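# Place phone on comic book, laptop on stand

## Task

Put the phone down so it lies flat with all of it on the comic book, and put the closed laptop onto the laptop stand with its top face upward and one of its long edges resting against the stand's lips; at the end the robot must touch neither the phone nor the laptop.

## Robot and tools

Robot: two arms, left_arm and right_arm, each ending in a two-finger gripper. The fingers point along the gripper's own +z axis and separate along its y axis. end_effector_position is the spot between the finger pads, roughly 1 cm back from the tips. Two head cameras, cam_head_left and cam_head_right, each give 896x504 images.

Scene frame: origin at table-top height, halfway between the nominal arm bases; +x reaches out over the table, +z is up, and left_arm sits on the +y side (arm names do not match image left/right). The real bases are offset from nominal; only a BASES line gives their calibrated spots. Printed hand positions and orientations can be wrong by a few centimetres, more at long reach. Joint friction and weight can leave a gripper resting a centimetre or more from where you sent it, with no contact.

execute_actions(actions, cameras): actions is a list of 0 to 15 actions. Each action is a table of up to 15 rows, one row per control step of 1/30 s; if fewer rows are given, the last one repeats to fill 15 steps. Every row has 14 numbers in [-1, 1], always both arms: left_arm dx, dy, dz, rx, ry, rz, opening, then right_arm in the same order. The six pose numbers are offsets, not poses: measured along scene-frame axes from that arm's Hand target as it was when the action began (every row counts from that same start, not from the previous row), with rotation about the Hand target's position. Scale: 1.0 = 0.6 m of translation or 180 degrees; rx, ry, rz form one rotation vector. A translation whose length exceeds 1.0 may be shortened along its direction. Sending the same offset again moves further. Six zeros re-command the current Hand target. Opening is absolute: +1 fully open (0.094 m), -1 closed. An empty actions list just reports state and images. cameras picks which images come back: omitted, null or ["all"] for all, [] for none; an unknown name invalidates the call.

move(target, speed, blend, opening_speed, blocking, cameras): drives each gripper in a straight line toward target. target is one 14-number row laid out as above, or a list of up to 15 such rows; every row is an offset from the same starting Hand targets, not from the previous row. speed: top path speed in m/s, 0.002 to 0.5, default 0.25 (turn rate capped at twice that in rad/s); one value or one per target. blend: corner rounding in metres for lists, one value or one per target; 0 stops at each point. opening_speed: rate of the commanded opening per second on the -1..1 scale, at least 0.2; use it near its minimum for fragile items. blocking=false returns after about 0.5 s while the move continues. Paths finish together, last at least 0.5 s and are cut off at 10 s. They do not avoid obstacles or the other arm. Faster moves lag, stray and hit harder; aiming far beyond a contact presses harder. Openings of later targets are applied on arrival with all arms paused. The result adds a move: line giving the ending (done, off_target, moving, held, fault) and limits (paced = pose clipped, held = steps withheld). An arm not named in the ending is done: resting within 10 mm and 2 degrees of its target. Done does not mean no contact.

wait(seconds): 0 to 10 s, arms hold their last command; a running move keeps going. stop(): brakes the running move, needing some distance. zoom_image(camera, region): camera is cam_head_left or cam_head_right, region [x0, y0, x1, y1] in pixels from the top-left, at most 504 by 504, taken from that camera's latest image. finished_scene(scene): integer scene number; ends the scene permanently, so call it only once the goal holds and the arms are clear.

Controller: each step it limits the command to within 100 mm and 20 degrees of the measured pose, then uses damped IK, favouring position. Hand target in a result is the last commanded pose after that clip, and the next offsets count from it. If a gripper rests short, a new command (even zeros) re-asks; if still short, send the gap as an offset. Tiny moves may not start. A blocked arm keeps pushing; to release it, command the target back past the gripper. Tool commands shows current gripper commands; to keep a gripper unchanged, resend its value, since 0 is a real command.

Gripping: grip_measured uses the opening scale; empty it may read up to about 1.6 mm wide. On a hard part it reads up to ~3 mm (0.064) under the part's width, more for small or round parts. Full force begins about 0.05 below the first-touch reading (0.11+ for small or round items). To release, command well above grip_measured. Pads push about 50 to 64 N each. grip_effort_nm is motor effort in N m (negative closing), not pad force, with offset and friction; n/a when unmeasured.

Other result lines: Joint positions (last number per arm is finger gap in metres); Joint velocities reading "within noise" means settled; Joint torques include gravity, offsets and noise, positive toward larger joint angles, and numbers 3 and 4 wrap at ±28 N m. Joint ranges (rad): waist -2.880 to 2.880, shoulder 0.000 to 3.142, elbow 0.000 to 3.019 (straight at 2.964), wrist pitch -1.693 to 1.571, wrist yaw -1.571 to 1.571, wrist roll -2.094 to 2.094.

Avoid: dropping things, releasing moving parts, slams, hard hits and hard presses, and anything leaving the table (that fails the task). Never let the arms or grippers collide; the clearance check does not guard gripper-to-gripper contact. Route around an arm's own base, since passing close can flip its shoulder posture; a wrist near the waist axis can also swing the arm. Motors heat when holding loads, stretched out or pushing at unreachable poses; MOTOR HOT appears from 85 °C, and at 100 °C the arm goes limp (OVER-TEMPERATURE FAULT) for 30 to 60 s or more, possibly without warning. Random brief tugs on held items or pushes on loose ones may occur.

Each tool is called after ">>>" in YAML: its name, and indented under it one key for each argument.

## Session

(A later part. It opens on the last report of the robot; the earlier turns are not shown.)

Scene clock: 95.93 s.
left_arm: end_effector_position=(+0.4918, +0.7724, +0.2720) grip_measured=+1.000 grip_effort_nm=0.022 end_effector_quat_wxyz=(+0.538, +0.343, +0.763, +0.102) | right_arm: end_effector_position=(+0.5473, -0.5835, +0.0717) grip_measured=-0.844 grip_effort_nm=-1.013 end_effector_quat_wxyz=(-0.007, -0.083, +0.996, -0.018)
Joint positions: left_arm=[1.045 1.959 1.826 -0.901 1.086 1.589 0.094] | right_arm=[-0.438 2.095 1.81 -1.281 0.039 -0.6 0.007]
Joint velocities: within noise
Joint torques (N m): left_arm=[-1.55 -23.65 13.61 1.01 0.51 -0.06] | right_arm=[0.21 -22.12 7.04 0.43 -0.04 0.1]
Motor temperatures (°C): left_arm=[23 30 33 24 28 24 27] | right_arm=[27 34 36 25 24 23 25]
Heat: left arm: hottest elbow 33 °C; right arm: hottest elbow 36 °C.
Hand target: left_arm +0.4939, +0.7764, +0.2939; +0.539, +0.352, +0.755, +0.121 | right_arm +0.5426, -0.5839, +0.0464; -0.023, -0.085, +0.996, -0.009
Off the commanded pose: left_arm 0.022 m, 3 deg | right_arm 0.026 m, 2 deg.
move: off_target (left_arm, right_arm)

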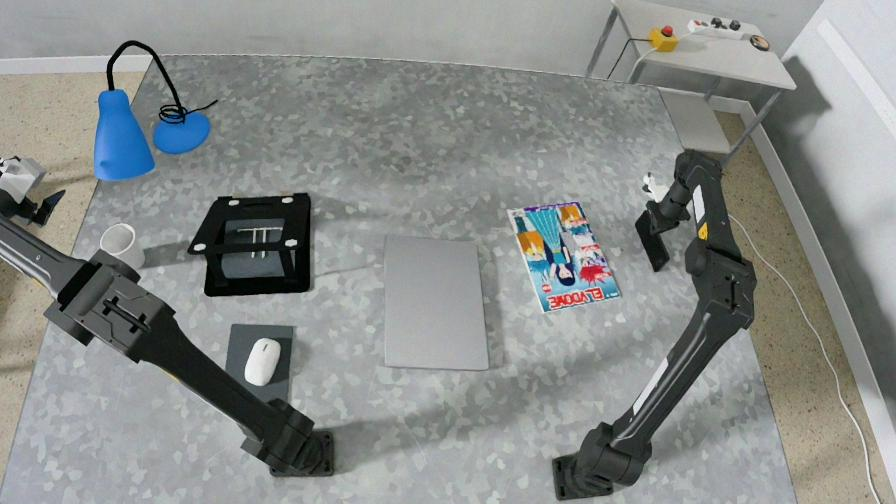

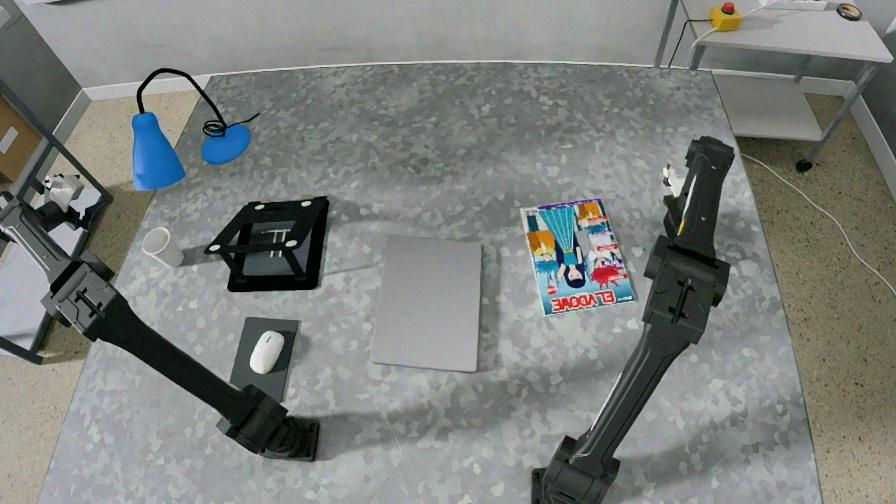

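>>> move:
  target:
    - [0,0,0,0,0,0,1,0,0,0.3,0,0,0,-0.95]
    - [0,0,0,0,0,0,1,-0.27,0.36,0.3,0,0,-0.5,-0.95]
  speed: 0.25
  blend: 0.02

Scene clock: 111.93 s.
left_arm: end_effector_position=(+0.4918, +0.7724, +0.2720) grip_measured=+1.000 grip_effort_nm=0.022 end_effector_quat_wxyz=(+0.538, +0.343, +0.763, +0.102) | right_arm: end_effector_position=(+0.3822, -0.3729, +0.2188) grip_measured=-0.845 grip_effort_nm=-1.038 end_effector_quat_wxyz=(-0.035, +0.646, +0.763, +0.004)
Joint positions: left_arm=[1.045 1.959 1.826 -0.901 1.086 1.589 0.094] | right_arm=[-0.175 1.469 1.337 -1.495 -0.042 1.235 0.007]
Joint velocities: within noise
Joint torques (N m): left_arm=[-1.67 -23.59 13.79 1.07 0.55 -0.02] | right_arm=[1.44 -16.62 7.58 0.31 0.11 0.23]
Motor temperatures (°C): left_arm=[23 31 34 24 28 24 27] | right_arm=[27 36 36 25 24 23 26]
Heat: left arm: hottest elbow 34 °C; right arm: hottest shoulder 36 °C.
Hand target: left_arm +0.4939, +0.7763, +0.2941; +0.539, +0.352, +0.755, +0.121 | right_arm +0.3806, -0.3679, +0.2264; -0.022, +0.645, +0.764, +0.010
Off the commanded pose: left_arm 0.022 m, 3 deg | right_arm 0.009 m, 2 deg.
move: off_target (left_arm); limits=paced

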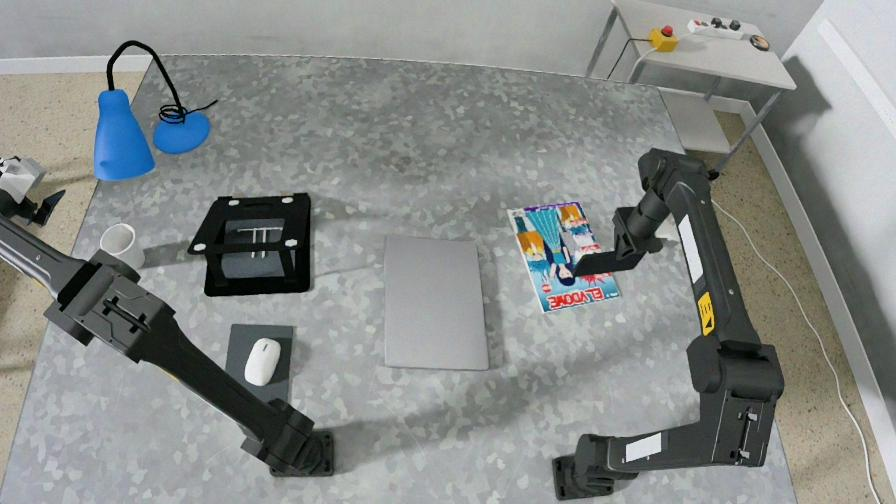

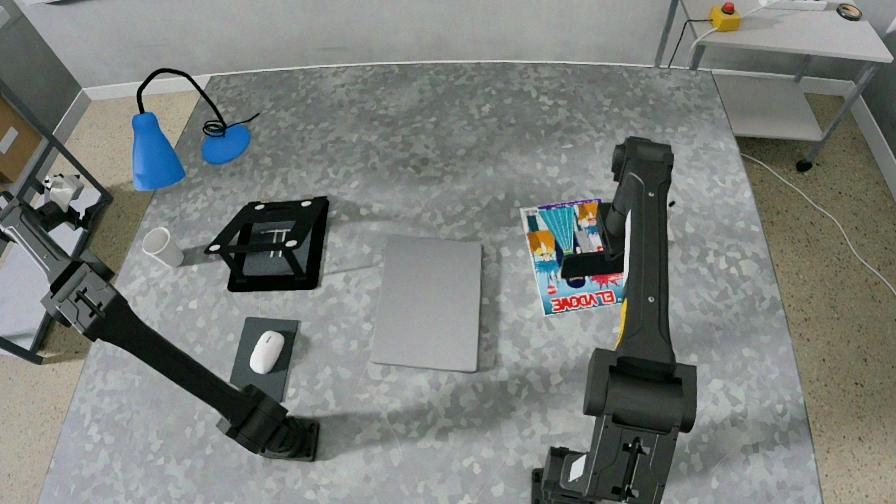

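>>> move:
  target: [0,0,0,0,0,0,1,0,0,0,0.061,-0.354,0,-0.95]

>>> zoom_image:
  camera: "cam_head_left"
  region: [490, 160, 690, 320]

>>> zoom_image:
  camera: "cam_head_right"
  region: [490, 160, 690, 320]

Scene clock: 118.63 s.
left_arm: end_effector_position=(+0.4917, +0.7724, +0.2723) grip_measured=+1.000 grip_effort_nm=0.022 end_effector_quat_wxyz=(+0.538, +0.343, +0.763, +0.102) | right_arm: end_effector_position=(+0.3813, -0.3637, +0.2153) grip_measured=-0.845 grip_effort_nm=-1.038 end_effector_quat_wxyz=(+0.308, +0.542, +0.666, +0.410)
Joint positions: left_arm=[1.045 1.959 1.826 -0.901 1.086 1.589 0.094] | right_arm=[-0.336 0.966 0.58 -0.185 -0.498 1.313 0.007]
Joint velocities: within noise
Joint torques (N m): left_arm=[-1.03 -24 13.49 1.16 0.57 -0.03] | right_arm=[-0.26 -8.41 8.55 2.37 -0.25 0.18]
Motor temperatures (°C): left_arm=[23 31 34 24 28 24 27] | right_arm=[27 36 35 25 24 23 26]
Heat: left arm: hottest elbow 34 °C; right arm: hottest shoulder 36 °C.
Hand target: left_arm +0.4939, +0.7763, +0.2941; +0.539, +0.352, +0.755, +0.121 | right_arm +0.3807, -0.3680, +0.2265; +0.326, +0.537, +0.656, +0.418
Off the commanded pose: left_arm 0.022 m, 3 deg | right_arm 0.012 m, 3 deg.
move: off_target (left_arm, right_arm)

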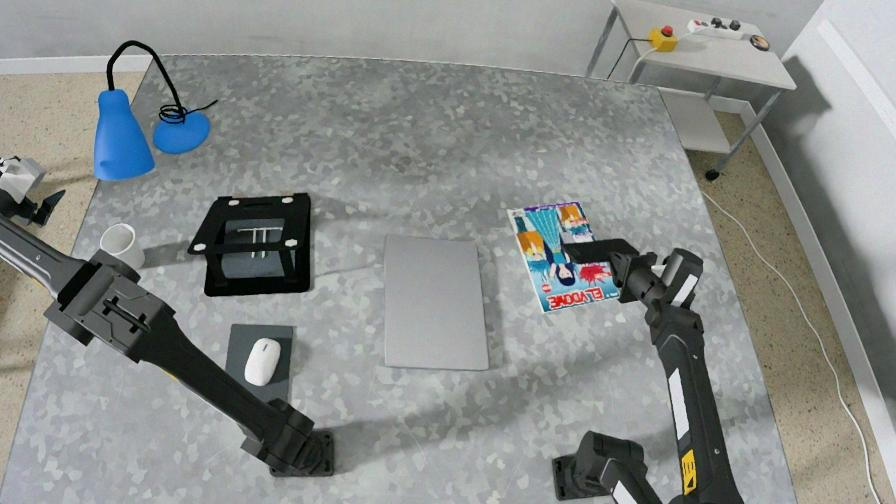

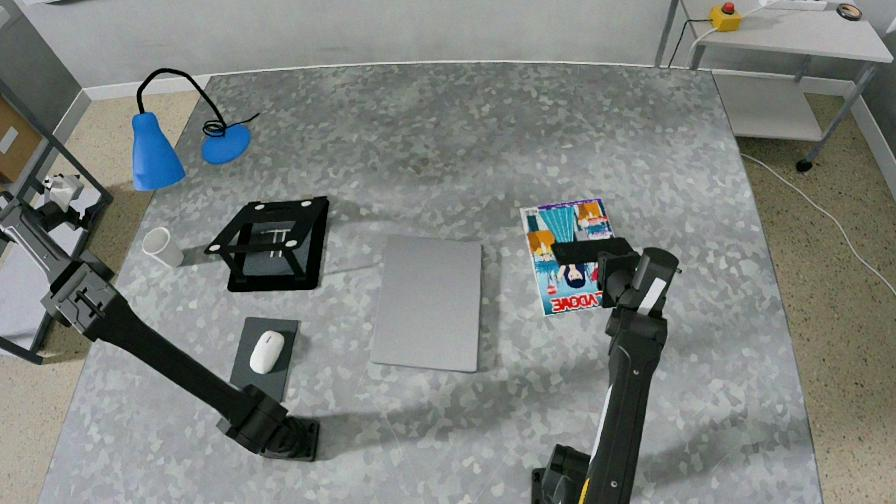

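Scaled by 2.520.

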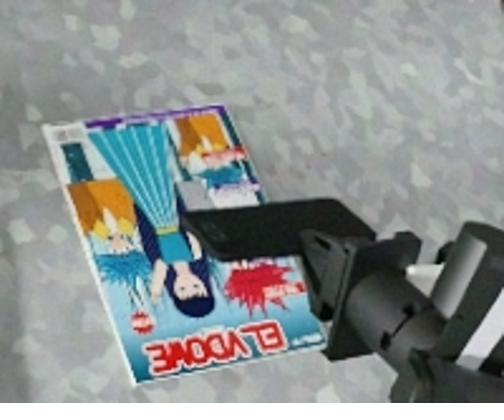

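Scaled by 2.520.

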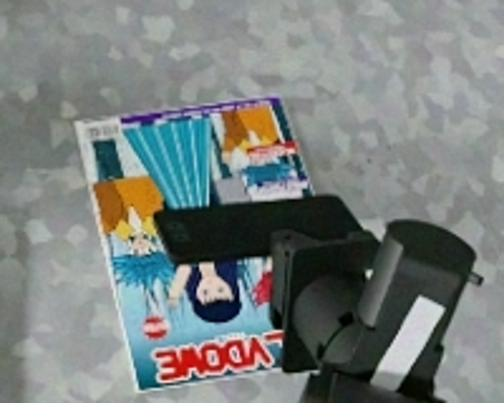

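>>> move:
  target: [0,0,0,0,0,0,1,0.17,0.037,-0.2,0,0,0,-0.95]

>>> zoom_image:
  camera: "cam_head_left"
  region: [490, 160, 690, 320]

>>> zoom_image:
  camera: "cam_head_right"
  region: [490, 160, 690, 320]

Scene clock: 124.50 s.
left_arm: end_effector_position=(+0.4917, +0.7724, +0.2723) grip_measured=+1.000 grip_effort_nm=0.022 end_effector_quat_wxyz=(+0.538, +0.343, +0.763, +0.102) | right_arm: end_effector_position=(+0.4572, -0.3466, +0.0810) grip_measured=-0.845 grip_effort_nm=-1.038 end_effector_quat_wxyz=(+0.301, +0.555, +0.665, +0.399)
Joint positions: left_arm=[1.045 1.959 1.826 -0.901 1.086 1.589 0.094] | right_arm=[-0.209 1.488 0.556 0.366 -0.372 1.394 0.007]
Joint velocities: within noise
Joint torques (N m): left_arm=[-2.02 -23.65 13.64 1.02 0.5 -0.03] | right_arm=[1.38 -11.93 9.59 2.56 -0.09 0.13]
Motor temperatures (°C): left_arm=[23 31 34 24 28 24 27] | right_arm=[27 35 35 25 24 23 27]
Heat: left arm: hottest elbow 34 °C; right arm: hottest shoulder 35 °C.
Hand target: left_arm +0.4939, +0.7763, +0.2941; +0.539, +0.352, +0.755, +0.121 | right_arm +0.4827, -0.3457, +0.1065; +0.326, +0.537, +0.656, +0.418
Off the commanded pose: left_arm 0.022 m, 3 deg | right_arm 0.036 m, 4 deg.
move: off_target (left_arm, right_arm)

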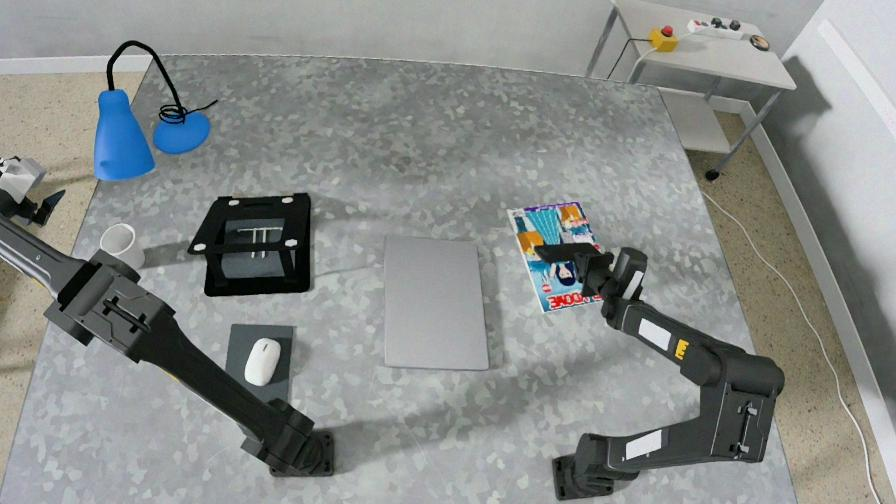

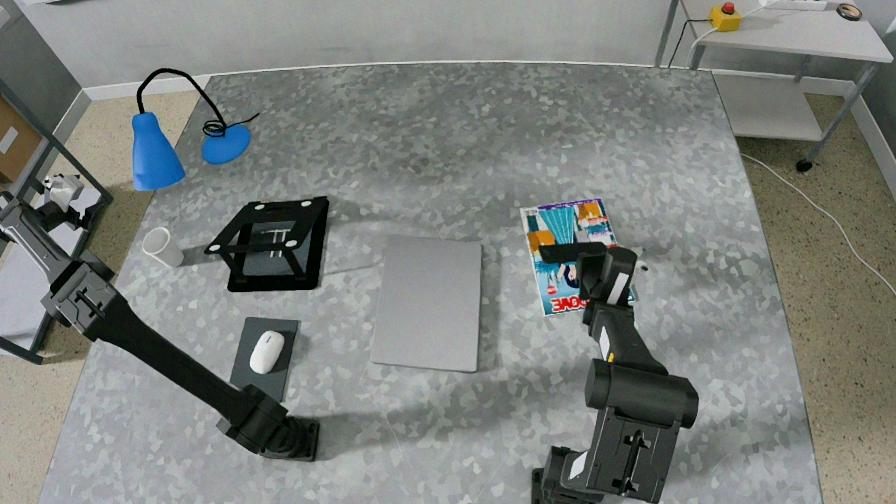

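Scaled by 2.520.

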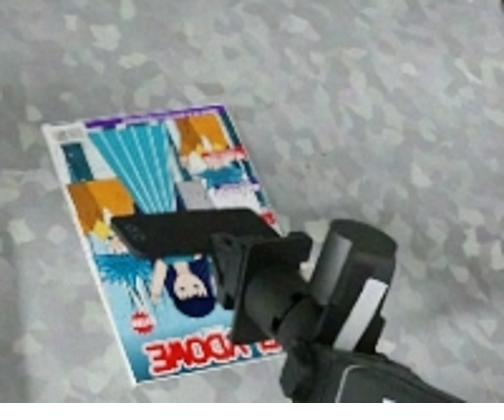

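Scaled by 2.520.

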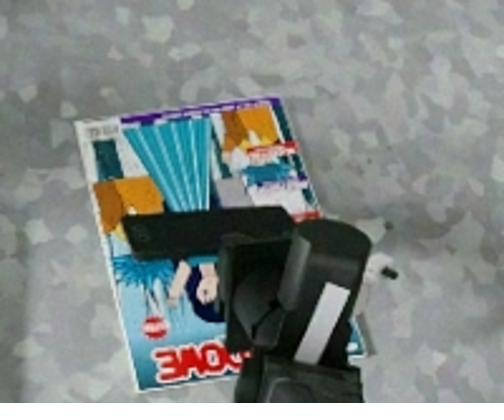

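>>> move:
  target: [0,0,0,0,0,0,1,0.035,-0.042,-0.055,0.003,-0.018,0,-0.95]
  speed: 0.1

>>> zoom_image:
  camera: "cam_head_left"
  region: [490, 160, 690, 320]

>>> zoom_image:
  camera: "cam_head_right"
  region: [490, 160, 690, 320]

Scene clock: 131.97 s.
left_arm: end_effector_position=(+0.4917, +0.7724, +0.2723) grip_measured=+1.000 grip_effort_nm=0.022 end_effector_quat_wxyz=(+0.538, +0.343, +0.763, +0.102) | right_arm: end_effector_position=(+0.4772, -0.3598, +0.0527) grip_measured=-0.845 grip_effort_nm=-1.033 end_effector_quat_wxyz=(+0.314, +0.541, +0.656, +0.423)
Joint positions: left_arm=[1.045 1.959 1.826 -0.901 1.086 1.589 0.094] | right_arm=[-0.244 1.655 0.579 0.564 -0.427 1.393 0.007]
Joint velocities: within noise
Joint torques (N m): left_arm=[-1.26 -22.65 13.72 1.33 0.49 -0.04] | right_arm=[-0.15 -12.69 9.11 2.43 -0.22 0.12]
Motor temperatures (°C): left_arm=[23 31 34 24 28 24 27] | right_arm=[27 35 35 25 24 23 27]
Heat: left arm: hottest elbow 34 °C; right arm: hottest shoulder 35 °C.
Hand target: left_arm +0.4939, +0.7763, +0.2941; +0.539, +0.352, +0.755, +0.121 | right_arm +0.5037, -0.3708, +0.0734; +0.341, +0.527, +0.645, +0.436
Off the commanded pose: left_arm 0.022 m, 3 deg | right_arm 0.035 m, 4 deg.
move: off_target (left_arm, right_arm)

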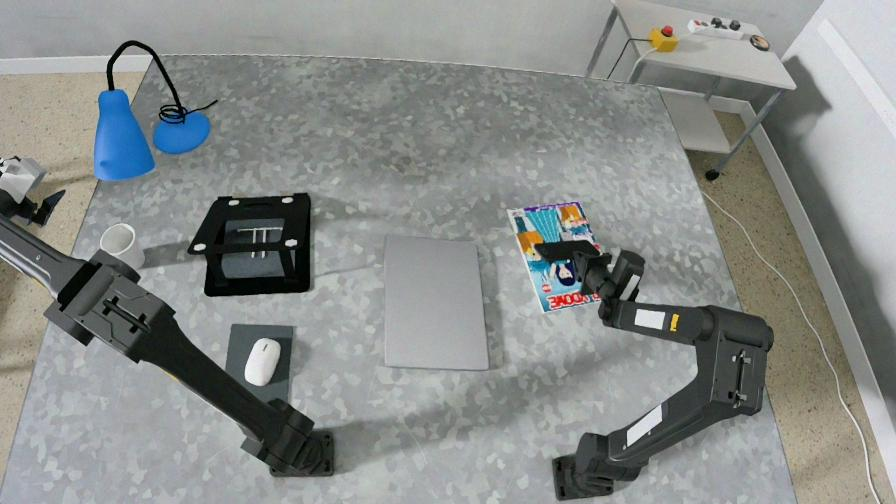

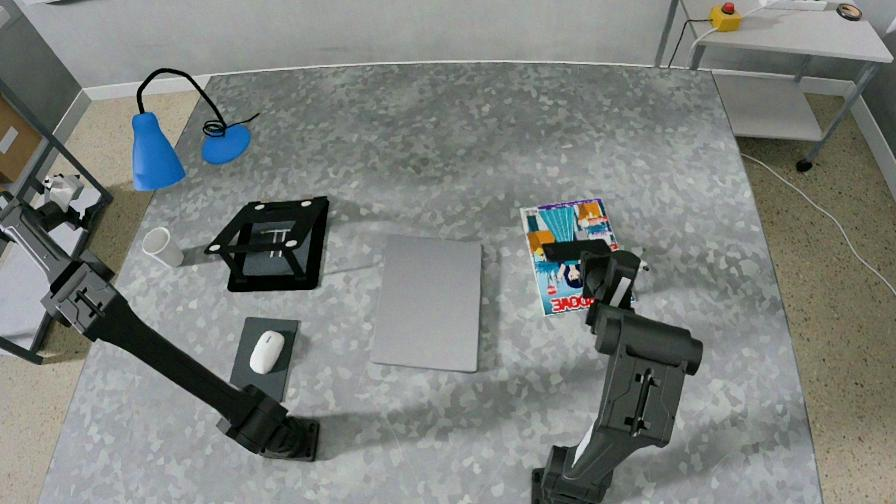

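Scaled by 2.520.

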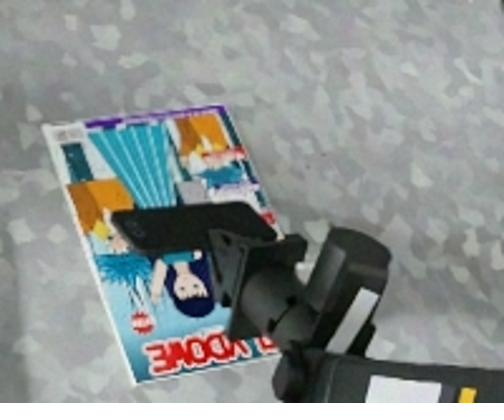

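Scaled by 2.520.

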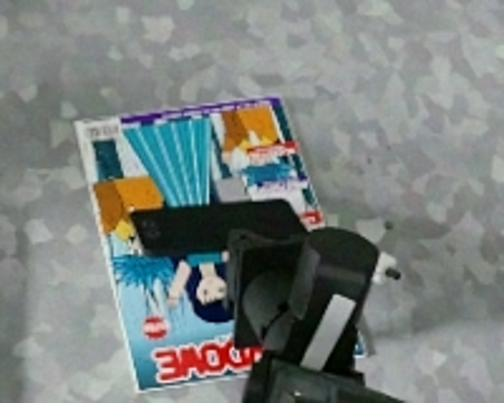

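>>> move:
  target: [0,0,0,0,0,0,1,0.005,-0.02,-0.035,0,0,0,-0.95]
  speed: 0.06

>>> zoom_image:
  camera: "cam_head_left"
  region: [490, 160, 690, 320]

>>> zoom_image:
  camera: "cam_head_right"
  region: [490, 160, 690, 320]

Scene clock: 135.50 s.
left_arm: end_effector_position=(+0.4917, +0.7724, +0.2723) grip_measured=+1.000 grip_effort_nm=0.022 end_effector_quat_wxyz=(+0.538, +0.343, +0.763, +0.102) | right_arm: end_effector_position=(+0.4873, -0.3713, +0.0437) grip_measured=-0.845 grip_effort_nm=-1.043 end_effector_quat_wxyz=(+0.324, +0.533, +0.653, +0.430)
Joint positions: left_arm=[1.045 1.959 1.826 -0.901 1.086 1.589 0.094] | right_arm=[-0.269 1.722 0.602 0.633 -0.453 1.382 0.007]
Joint velocities: within noise
Joint torques (N m): left_arm=[-1.44 -23.3 13.81 1.22 0.51 -0.01] | right_arm=[-0.32 -12.92 8.12 2.02 -0.17 0.1]
Motor temperatures (°C): left_arm=[23 31 34 24 28 24 27] | right_arm=[27 35 35 25 24 23 27]
Heat: left arm: hottest elbow 34 °C; right arm: hottest shoulder 35 °C.
Hand target: left_arm +0.4939, +0.7763, +0.2941; +0.539, +0.352, +0.755, +0.121 | right_arm +0.5066, -0.3829, +0.0524; +0.341, +0.527, +0.645, +0.436
Off the commanded pose: left_arm 0.022 m, 3 deg | right_arm 0.024 m, 2 deg.
move: off_target (left_arm, right_arm)

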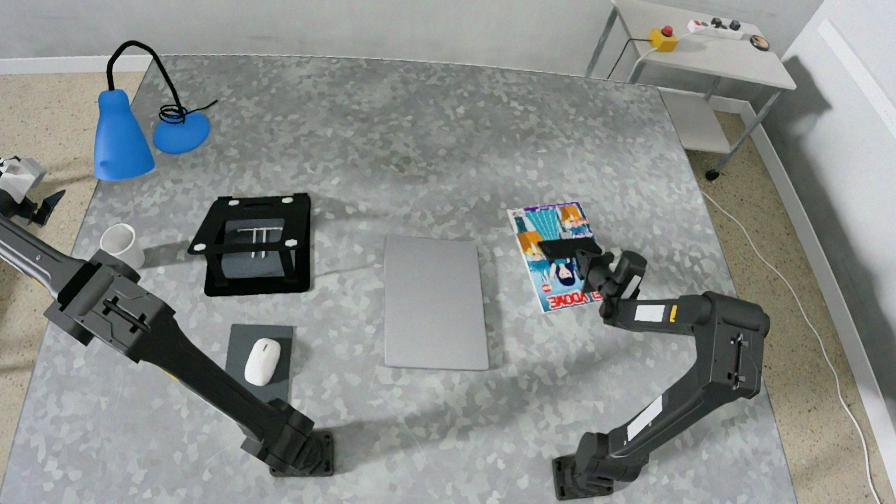

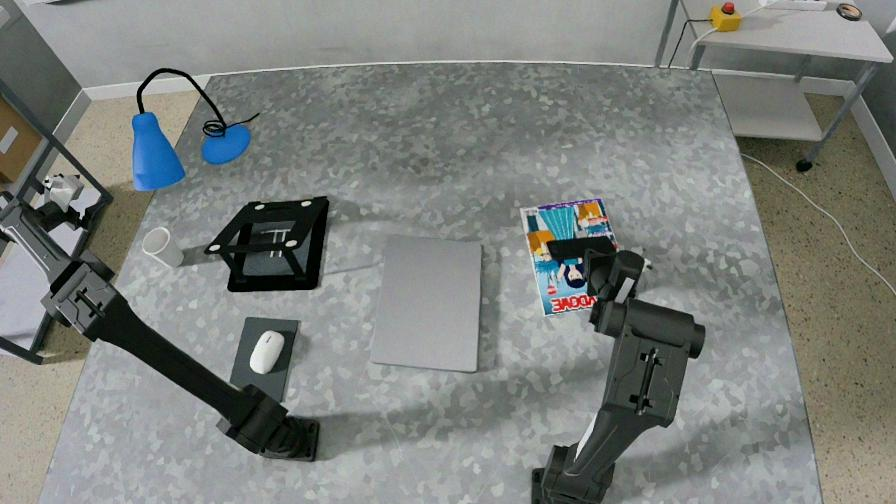

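Scaled by 2.520.

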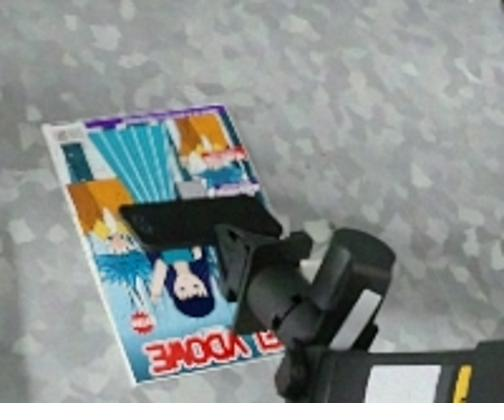

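Scaled by 2.520.

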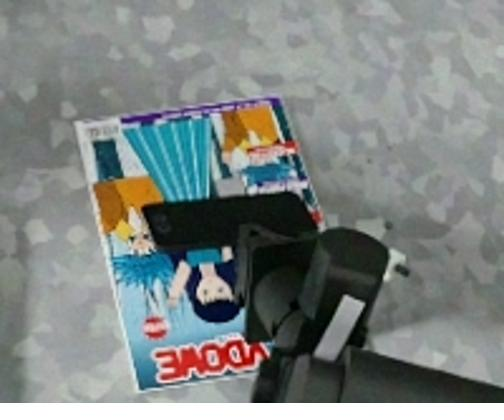

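>>> move:
  target: [0,0,0,0,0,0,1,-0.03,0.035,-0.025,0,0,0,-0.95]
  speed: 0.06

>>> zoom_image:
  camera: "cam_head_left"
  region: [490, 160, 690, 320]

>>> zoom_image:
  camera: "cam_head_right"
  region: [490, 160, 690, 320]

Scene clock: 139.60 s.
left_arm: end_effector_position=(+0.4918, +0.7724, +0.2720) grip_measured=+1.000 grip_effort_nm=0.022 end_effector_quat_wxyz=(+0.538, +0.343, +0.763, +0.102) | right_arm: end_effector_position=(+0.4892, -0.3687, +0.0417) grip_measured=-0.845 grip_effort_nm=-1.043 end_effector_quat_wxyz=(+0.344, +0.528, +0.646, +0.431)
Joint positions: left_arm=[1.045 1.959 1.826 -0.901 1.086 1.589 0.094] | right_arm=[-0.253 1.749 0.588 0.717 -0.419 1.391 0.007]
Joint velocities: within noise
Joint torques (N m): left_arm=[-1.32 -24.23 13.57 1.18 0.49 -0.08] | right_arm=[1.38 -13.16 4.08 2.61 -0.06 0.2]
Motor temperatures (°C): left_arm=[23 31 34 24 28 24 27] | right_arm=[27 35 35 25 24 23 27]
Heat: left arm: hottest elbow 34 °C; right arm: hottest shoulder 35 °C.
Hand target: left_arm +0.4939, +0.7764, +0.2939; +0.539, +0.352, +0.755, +0.121 | right_arm +0.4886, -0.3619, +0.0374; +0.341, +0.527, +0.645, +0.436
Off the commanded pose: left_arm 0.023 m, 3 deg | right_arm 0.008 m, 1 deg.
move: off_target (left_arm)

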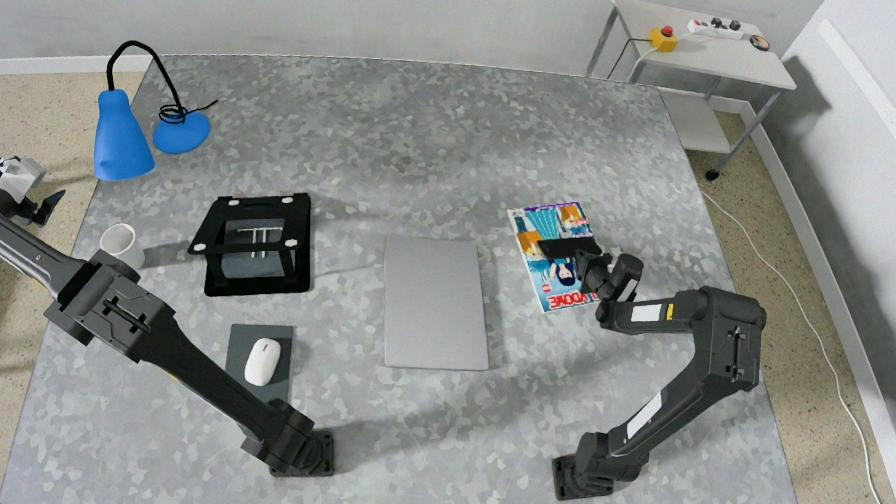

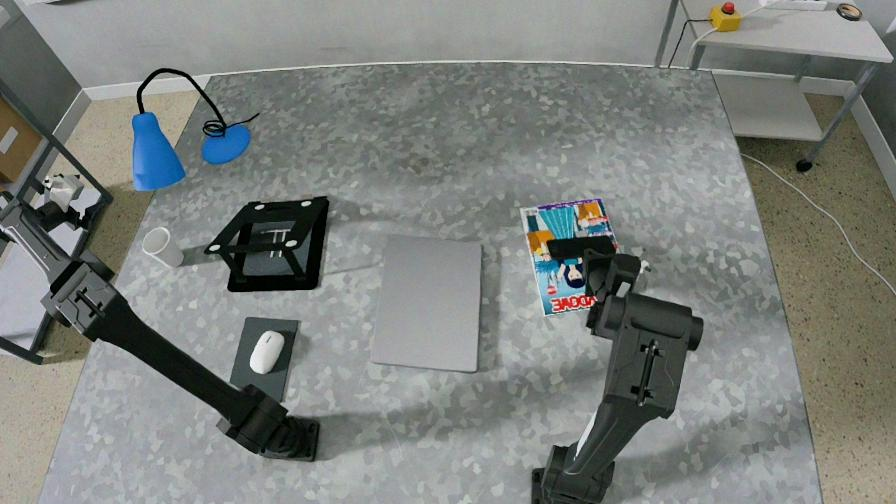

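Scaled by 2.520.

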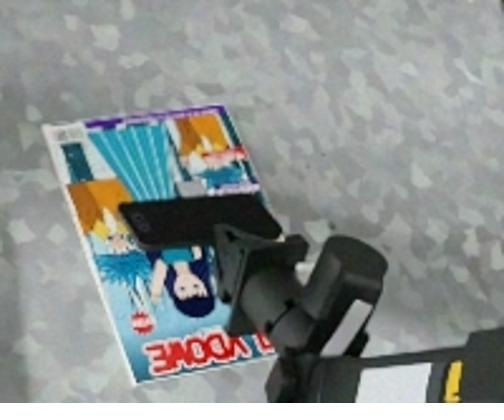

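Scaled by 2.520.

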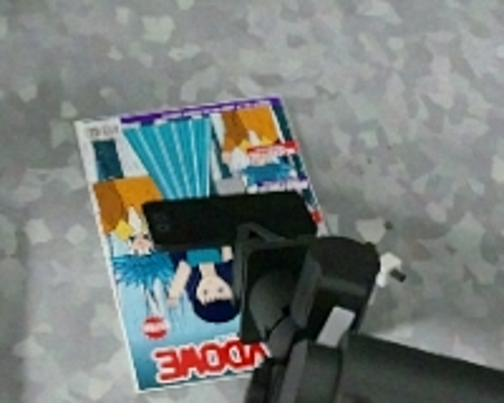

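>>> move:
  target:
    - [0,0,0,0,0,0,1,-0.01,0.03,0.04,0,0,0,-0.95]
    - [0,0,0,0,0,0,1,-0.035,0.045,0.02,0,0,0,-0.95]
  speed: 0.1

>>> zoom_image:
  camera: "cam_head_left"
  region: [490, 160, 690, 320]

>>> zoom_image:
  camera: "cam_head_right"
  region: [490, 160, 690, 320]

Scene clock: 143.00 s.
left_arm: end_effector_position=(+0.4918, +0.7724, +0.2720) grip_measured=+1.000 grip_effort_nm=0.022 end_effector_quat_wxyz=(+0.538, +0.343, +0.763, +0.102) | right_arm: end_effector_position=(+0.4691, -0.3421, +0.0410) grip_measured=-0.845 grip_effort_nm=-1.038 end_effector_quat_wxyz=(+0.338, +0.532, +0.649, +0.426)
Joint positions: left_arm=[1.045 1.959 1.826 -0.901 1.086 1.589 0.094] | right_arm=[-0.193 1.703 0.522 0.729 -0.364 1.416 0.007]
Joint velocities: within noise
Joint torques (N m): left_arm=[-1.49 -24 13.71 1.13 0.55 -0.05] | right_arm=[1.49 -14.8 3.67 2.11 -0.06 0.21]
Motor temperatures (°C): left_arm=[23 31 34 24 28 24 27] | right_arm=[27 35 35 25 24 23 27]
Heat: left arm: hottest elbow 34 °C; right arm: hottest shoulder 35 °C.
Hand target: left_arm +0.4939, +0.7764, +0.2939; +0.539, +0.352, +0.755, +0.121 | right_arm +0.4675, -0.3349, +0.0493; +0.341, +0.527, +0.645, +0.436
Off the commanded pose: left_arm 0.022 m, 3 deg | right_arm 0.011 m, 1 deg.
move: off_target (left_arm, right_arm)

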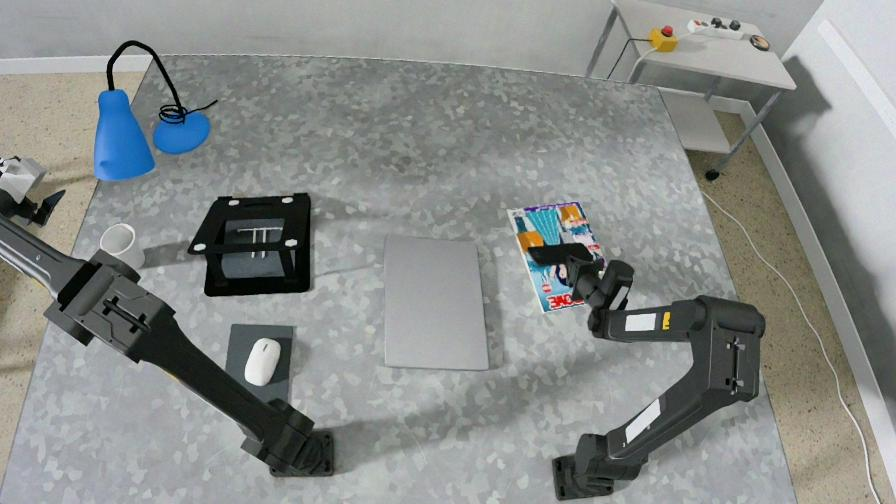

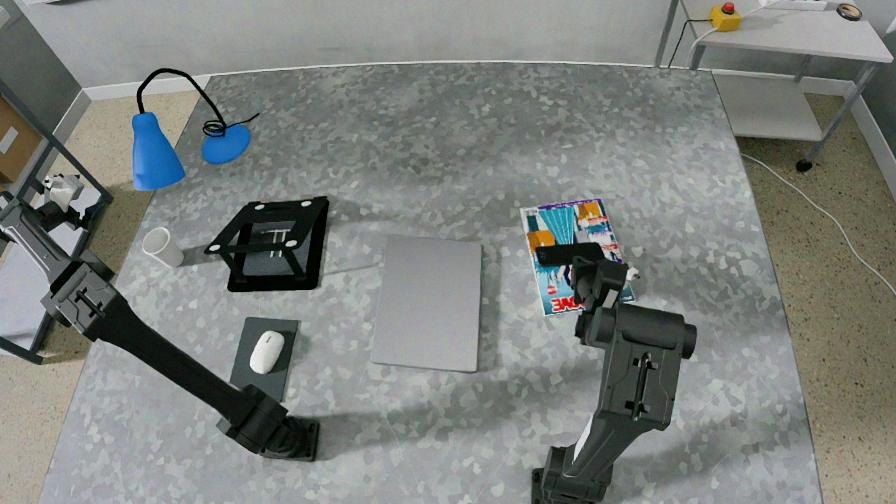

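Scaled by 2.520.

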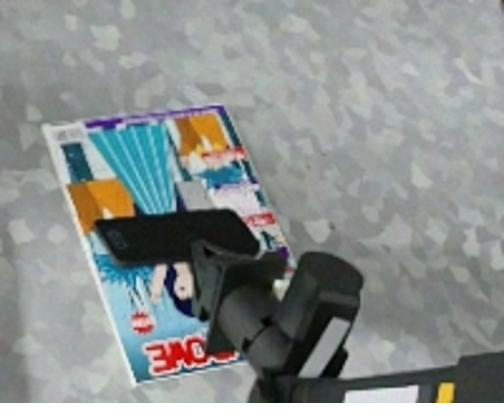

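Scaled by 2.520.

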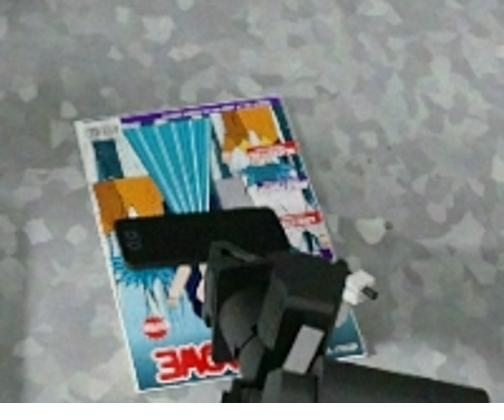

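>>> move:
  target: [0,0,0,0,0,0,1,0,-0.028,-0.045,0,0,0,-0.95]
  speed: 0.05

>>> zoom_image:
  camera: "cam_head_left"
  region: [490, 160, 690, 320]

>>> zoom_image:
  camera: "cam_head_right"
  region: [490, 160, 690, 320]

Scene clock: 146.67 s.
left_arm: end_effector_position=(+0.4918, +0.7724, +0.2720) grip_measured=+1.000 grip_effort_nm=0.022 end_effector_quat_wxyz=(+0.538, +0.343, +0.763, +0.102) | right_arm: end_effector_position=(+0.4699, -0.3431, +0.0370) grip_measured=-0.845 grip_effort_nm=-1.038 end_effector_quat_wxyz=(+0.346, +0.514, +0.647, +0.444)
Joint positions: left_arm=[1.045 1.959 1.826 -0.901 1.086 1.589 0.094] | right_arm=[-0.209 1.755 0.517 0.829 -0.408 1.41 0.007]
Joint velocities: within noise
Joint torques (N m): left_arm=[-0.56 -24.35 13.87 0.96 0.49 -0.01] | right_arm=[-0.62 -10.87 4.04 1.69 0.04 0.08]
Motor temperatures (°C): left_arm=[23 31 34 24 28 24 27] | right_arm=[27 35 34 25 24 23 27]
Heat: left arm: hottest elbow 34 °C; right arm: hottest shoulder 35 °C.
Hand target: left_arm +0.4939, +0.7764, +0.2939; +0.539, +0.352, +0.755, +0.121 | right_arm +0.4676, -0.3516, +0.0224; +0.341, +0.527, +0.645, +0.436
Off the commanded pose: left_arm 0.022 m, 3 deg | right_arm 0.017 m, 2 deg.
move: off_target (left_arm, right_arm)

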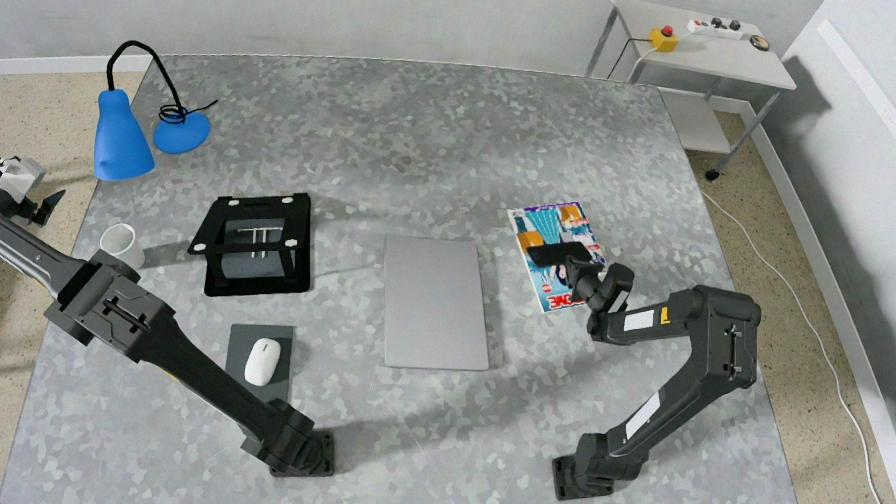

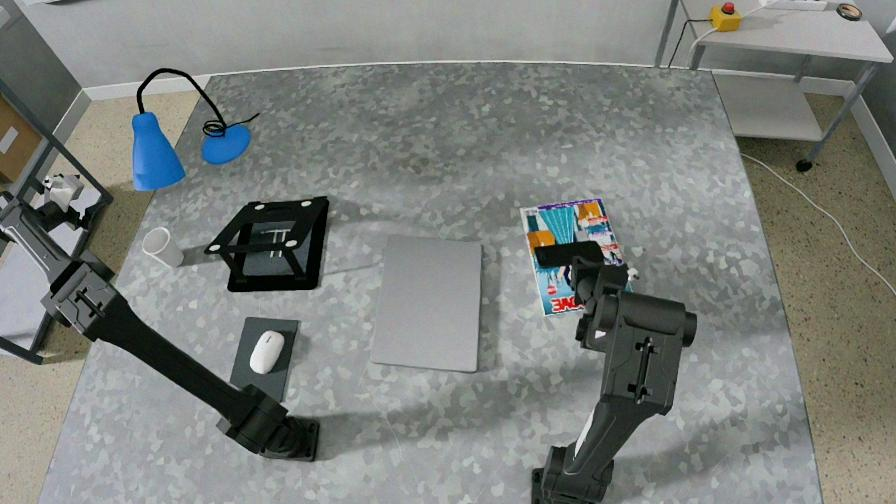

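Scaled by 2.520.

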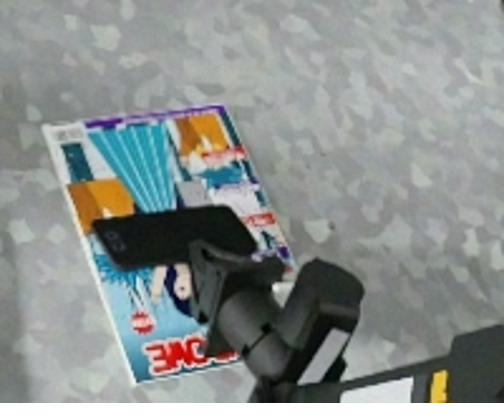

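Scaled by 2.520.

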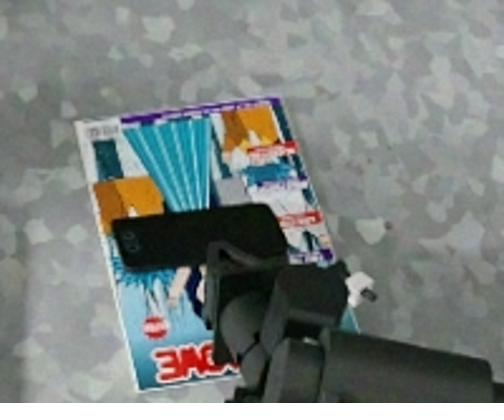

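>>> move:
  target:
    - [0,0,0,0,0,0,1,0,0,0.06,0,0,0,-0.95]
    - [0,0,0,0,0,0,1,0.01,-0.045,0.05,0,0,0,-0.95]
    - [0,0,0,0,0,0,1,0.01,-0.045,0.015,0,0,0,-0.95]
  speed: 0.08

>>> zoom_image:
  camera: "cam_head_left"
  region: [490, 160, 690, 320]

>>> zoom_image:
  camera: "cam_head_right"
  region: [490, 160, 690, 320]

Scene clock: 152.27 s.
left_arm: end_effector_position=(+0.4918, +0.7724, +0.2720) grip_measured=+1.000 grip_effort_nm=0.022 end_effector_quat_wxyz=(+0.538, +0.343, +0.763, +0.102) | right_arm: end_effector_position=(+0.4642, -0.3702, +0.0380) grip_measured=-0.846 grip_effort_nm=-1.038 end_effector_quat_wxyz=(+0.341, +0.521, +0.649, +0.437)
Joint positions: left_arm=[1.045 1.959 1.826 -0.901 1.086 1.589 0.094] | right_arm=[-0.284 1.733 0.525 0.762 -0.469 1.372 0.007]
Joint velocities: within noise
Joint torques (N m): left_arm=[-1.55 -23.41 13.75 0.94 0.48 -0.04] | right_arm=[-0.26 -10.29 6.24 1.66 -0.06 0.13]
Motor temperatures (°C): left_arm=[23 31 35 24 28 24 27] | right_arm=[27 35 34 25 24 23 27]
Heat: left arm: hottest elbow 35 °C; right arm: hottest shoulder 35 °C.
Hand target: left_arm +0.4939, +0.7764, +0.2939; +0.539, +0.352, +0.755, +0.121 | right_arm +0.4736, -0.3787, +0.0313; +0.341, +0.527, +0.645, +0.436
Off the commanded pose: left_arm 0.022 m, 3 deg | right_arm 0.014 m, 1 deg.
move: off_target (left_arm, right_arm)

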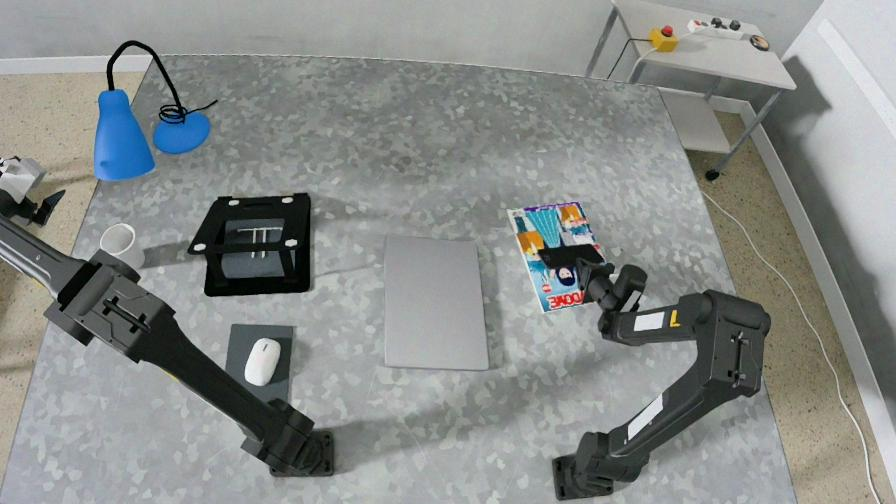

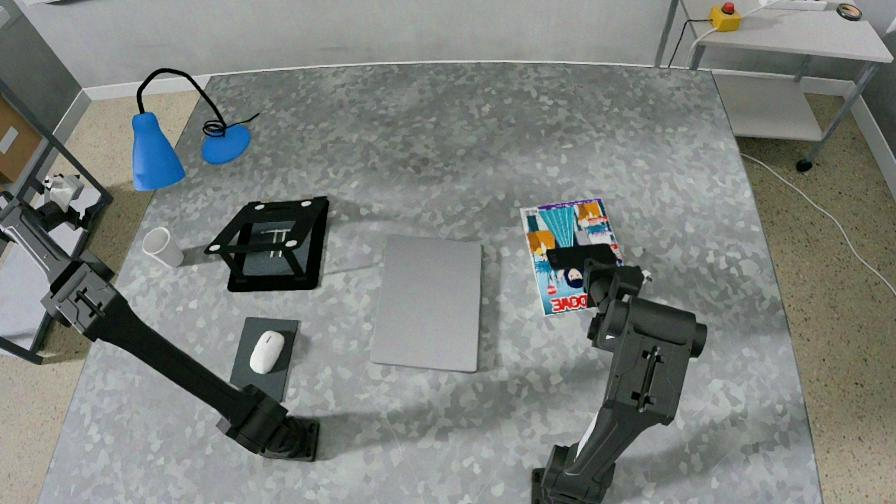

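Scaled by 2.520.

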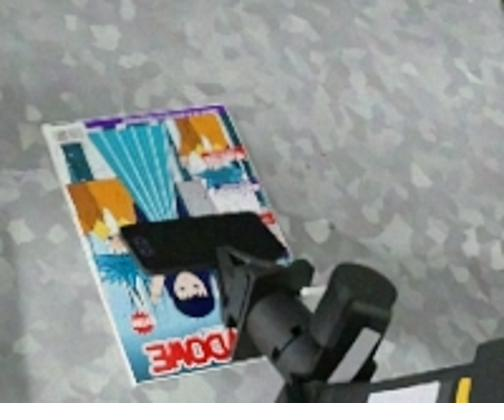

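Scaled by 2.520.

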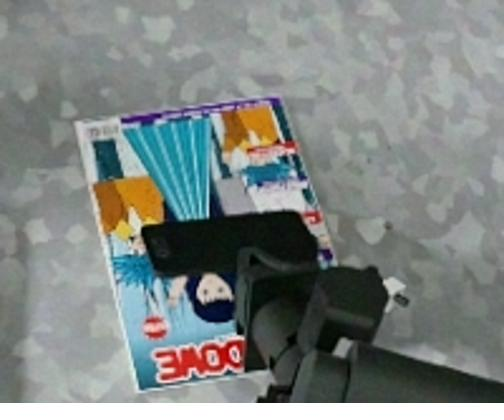

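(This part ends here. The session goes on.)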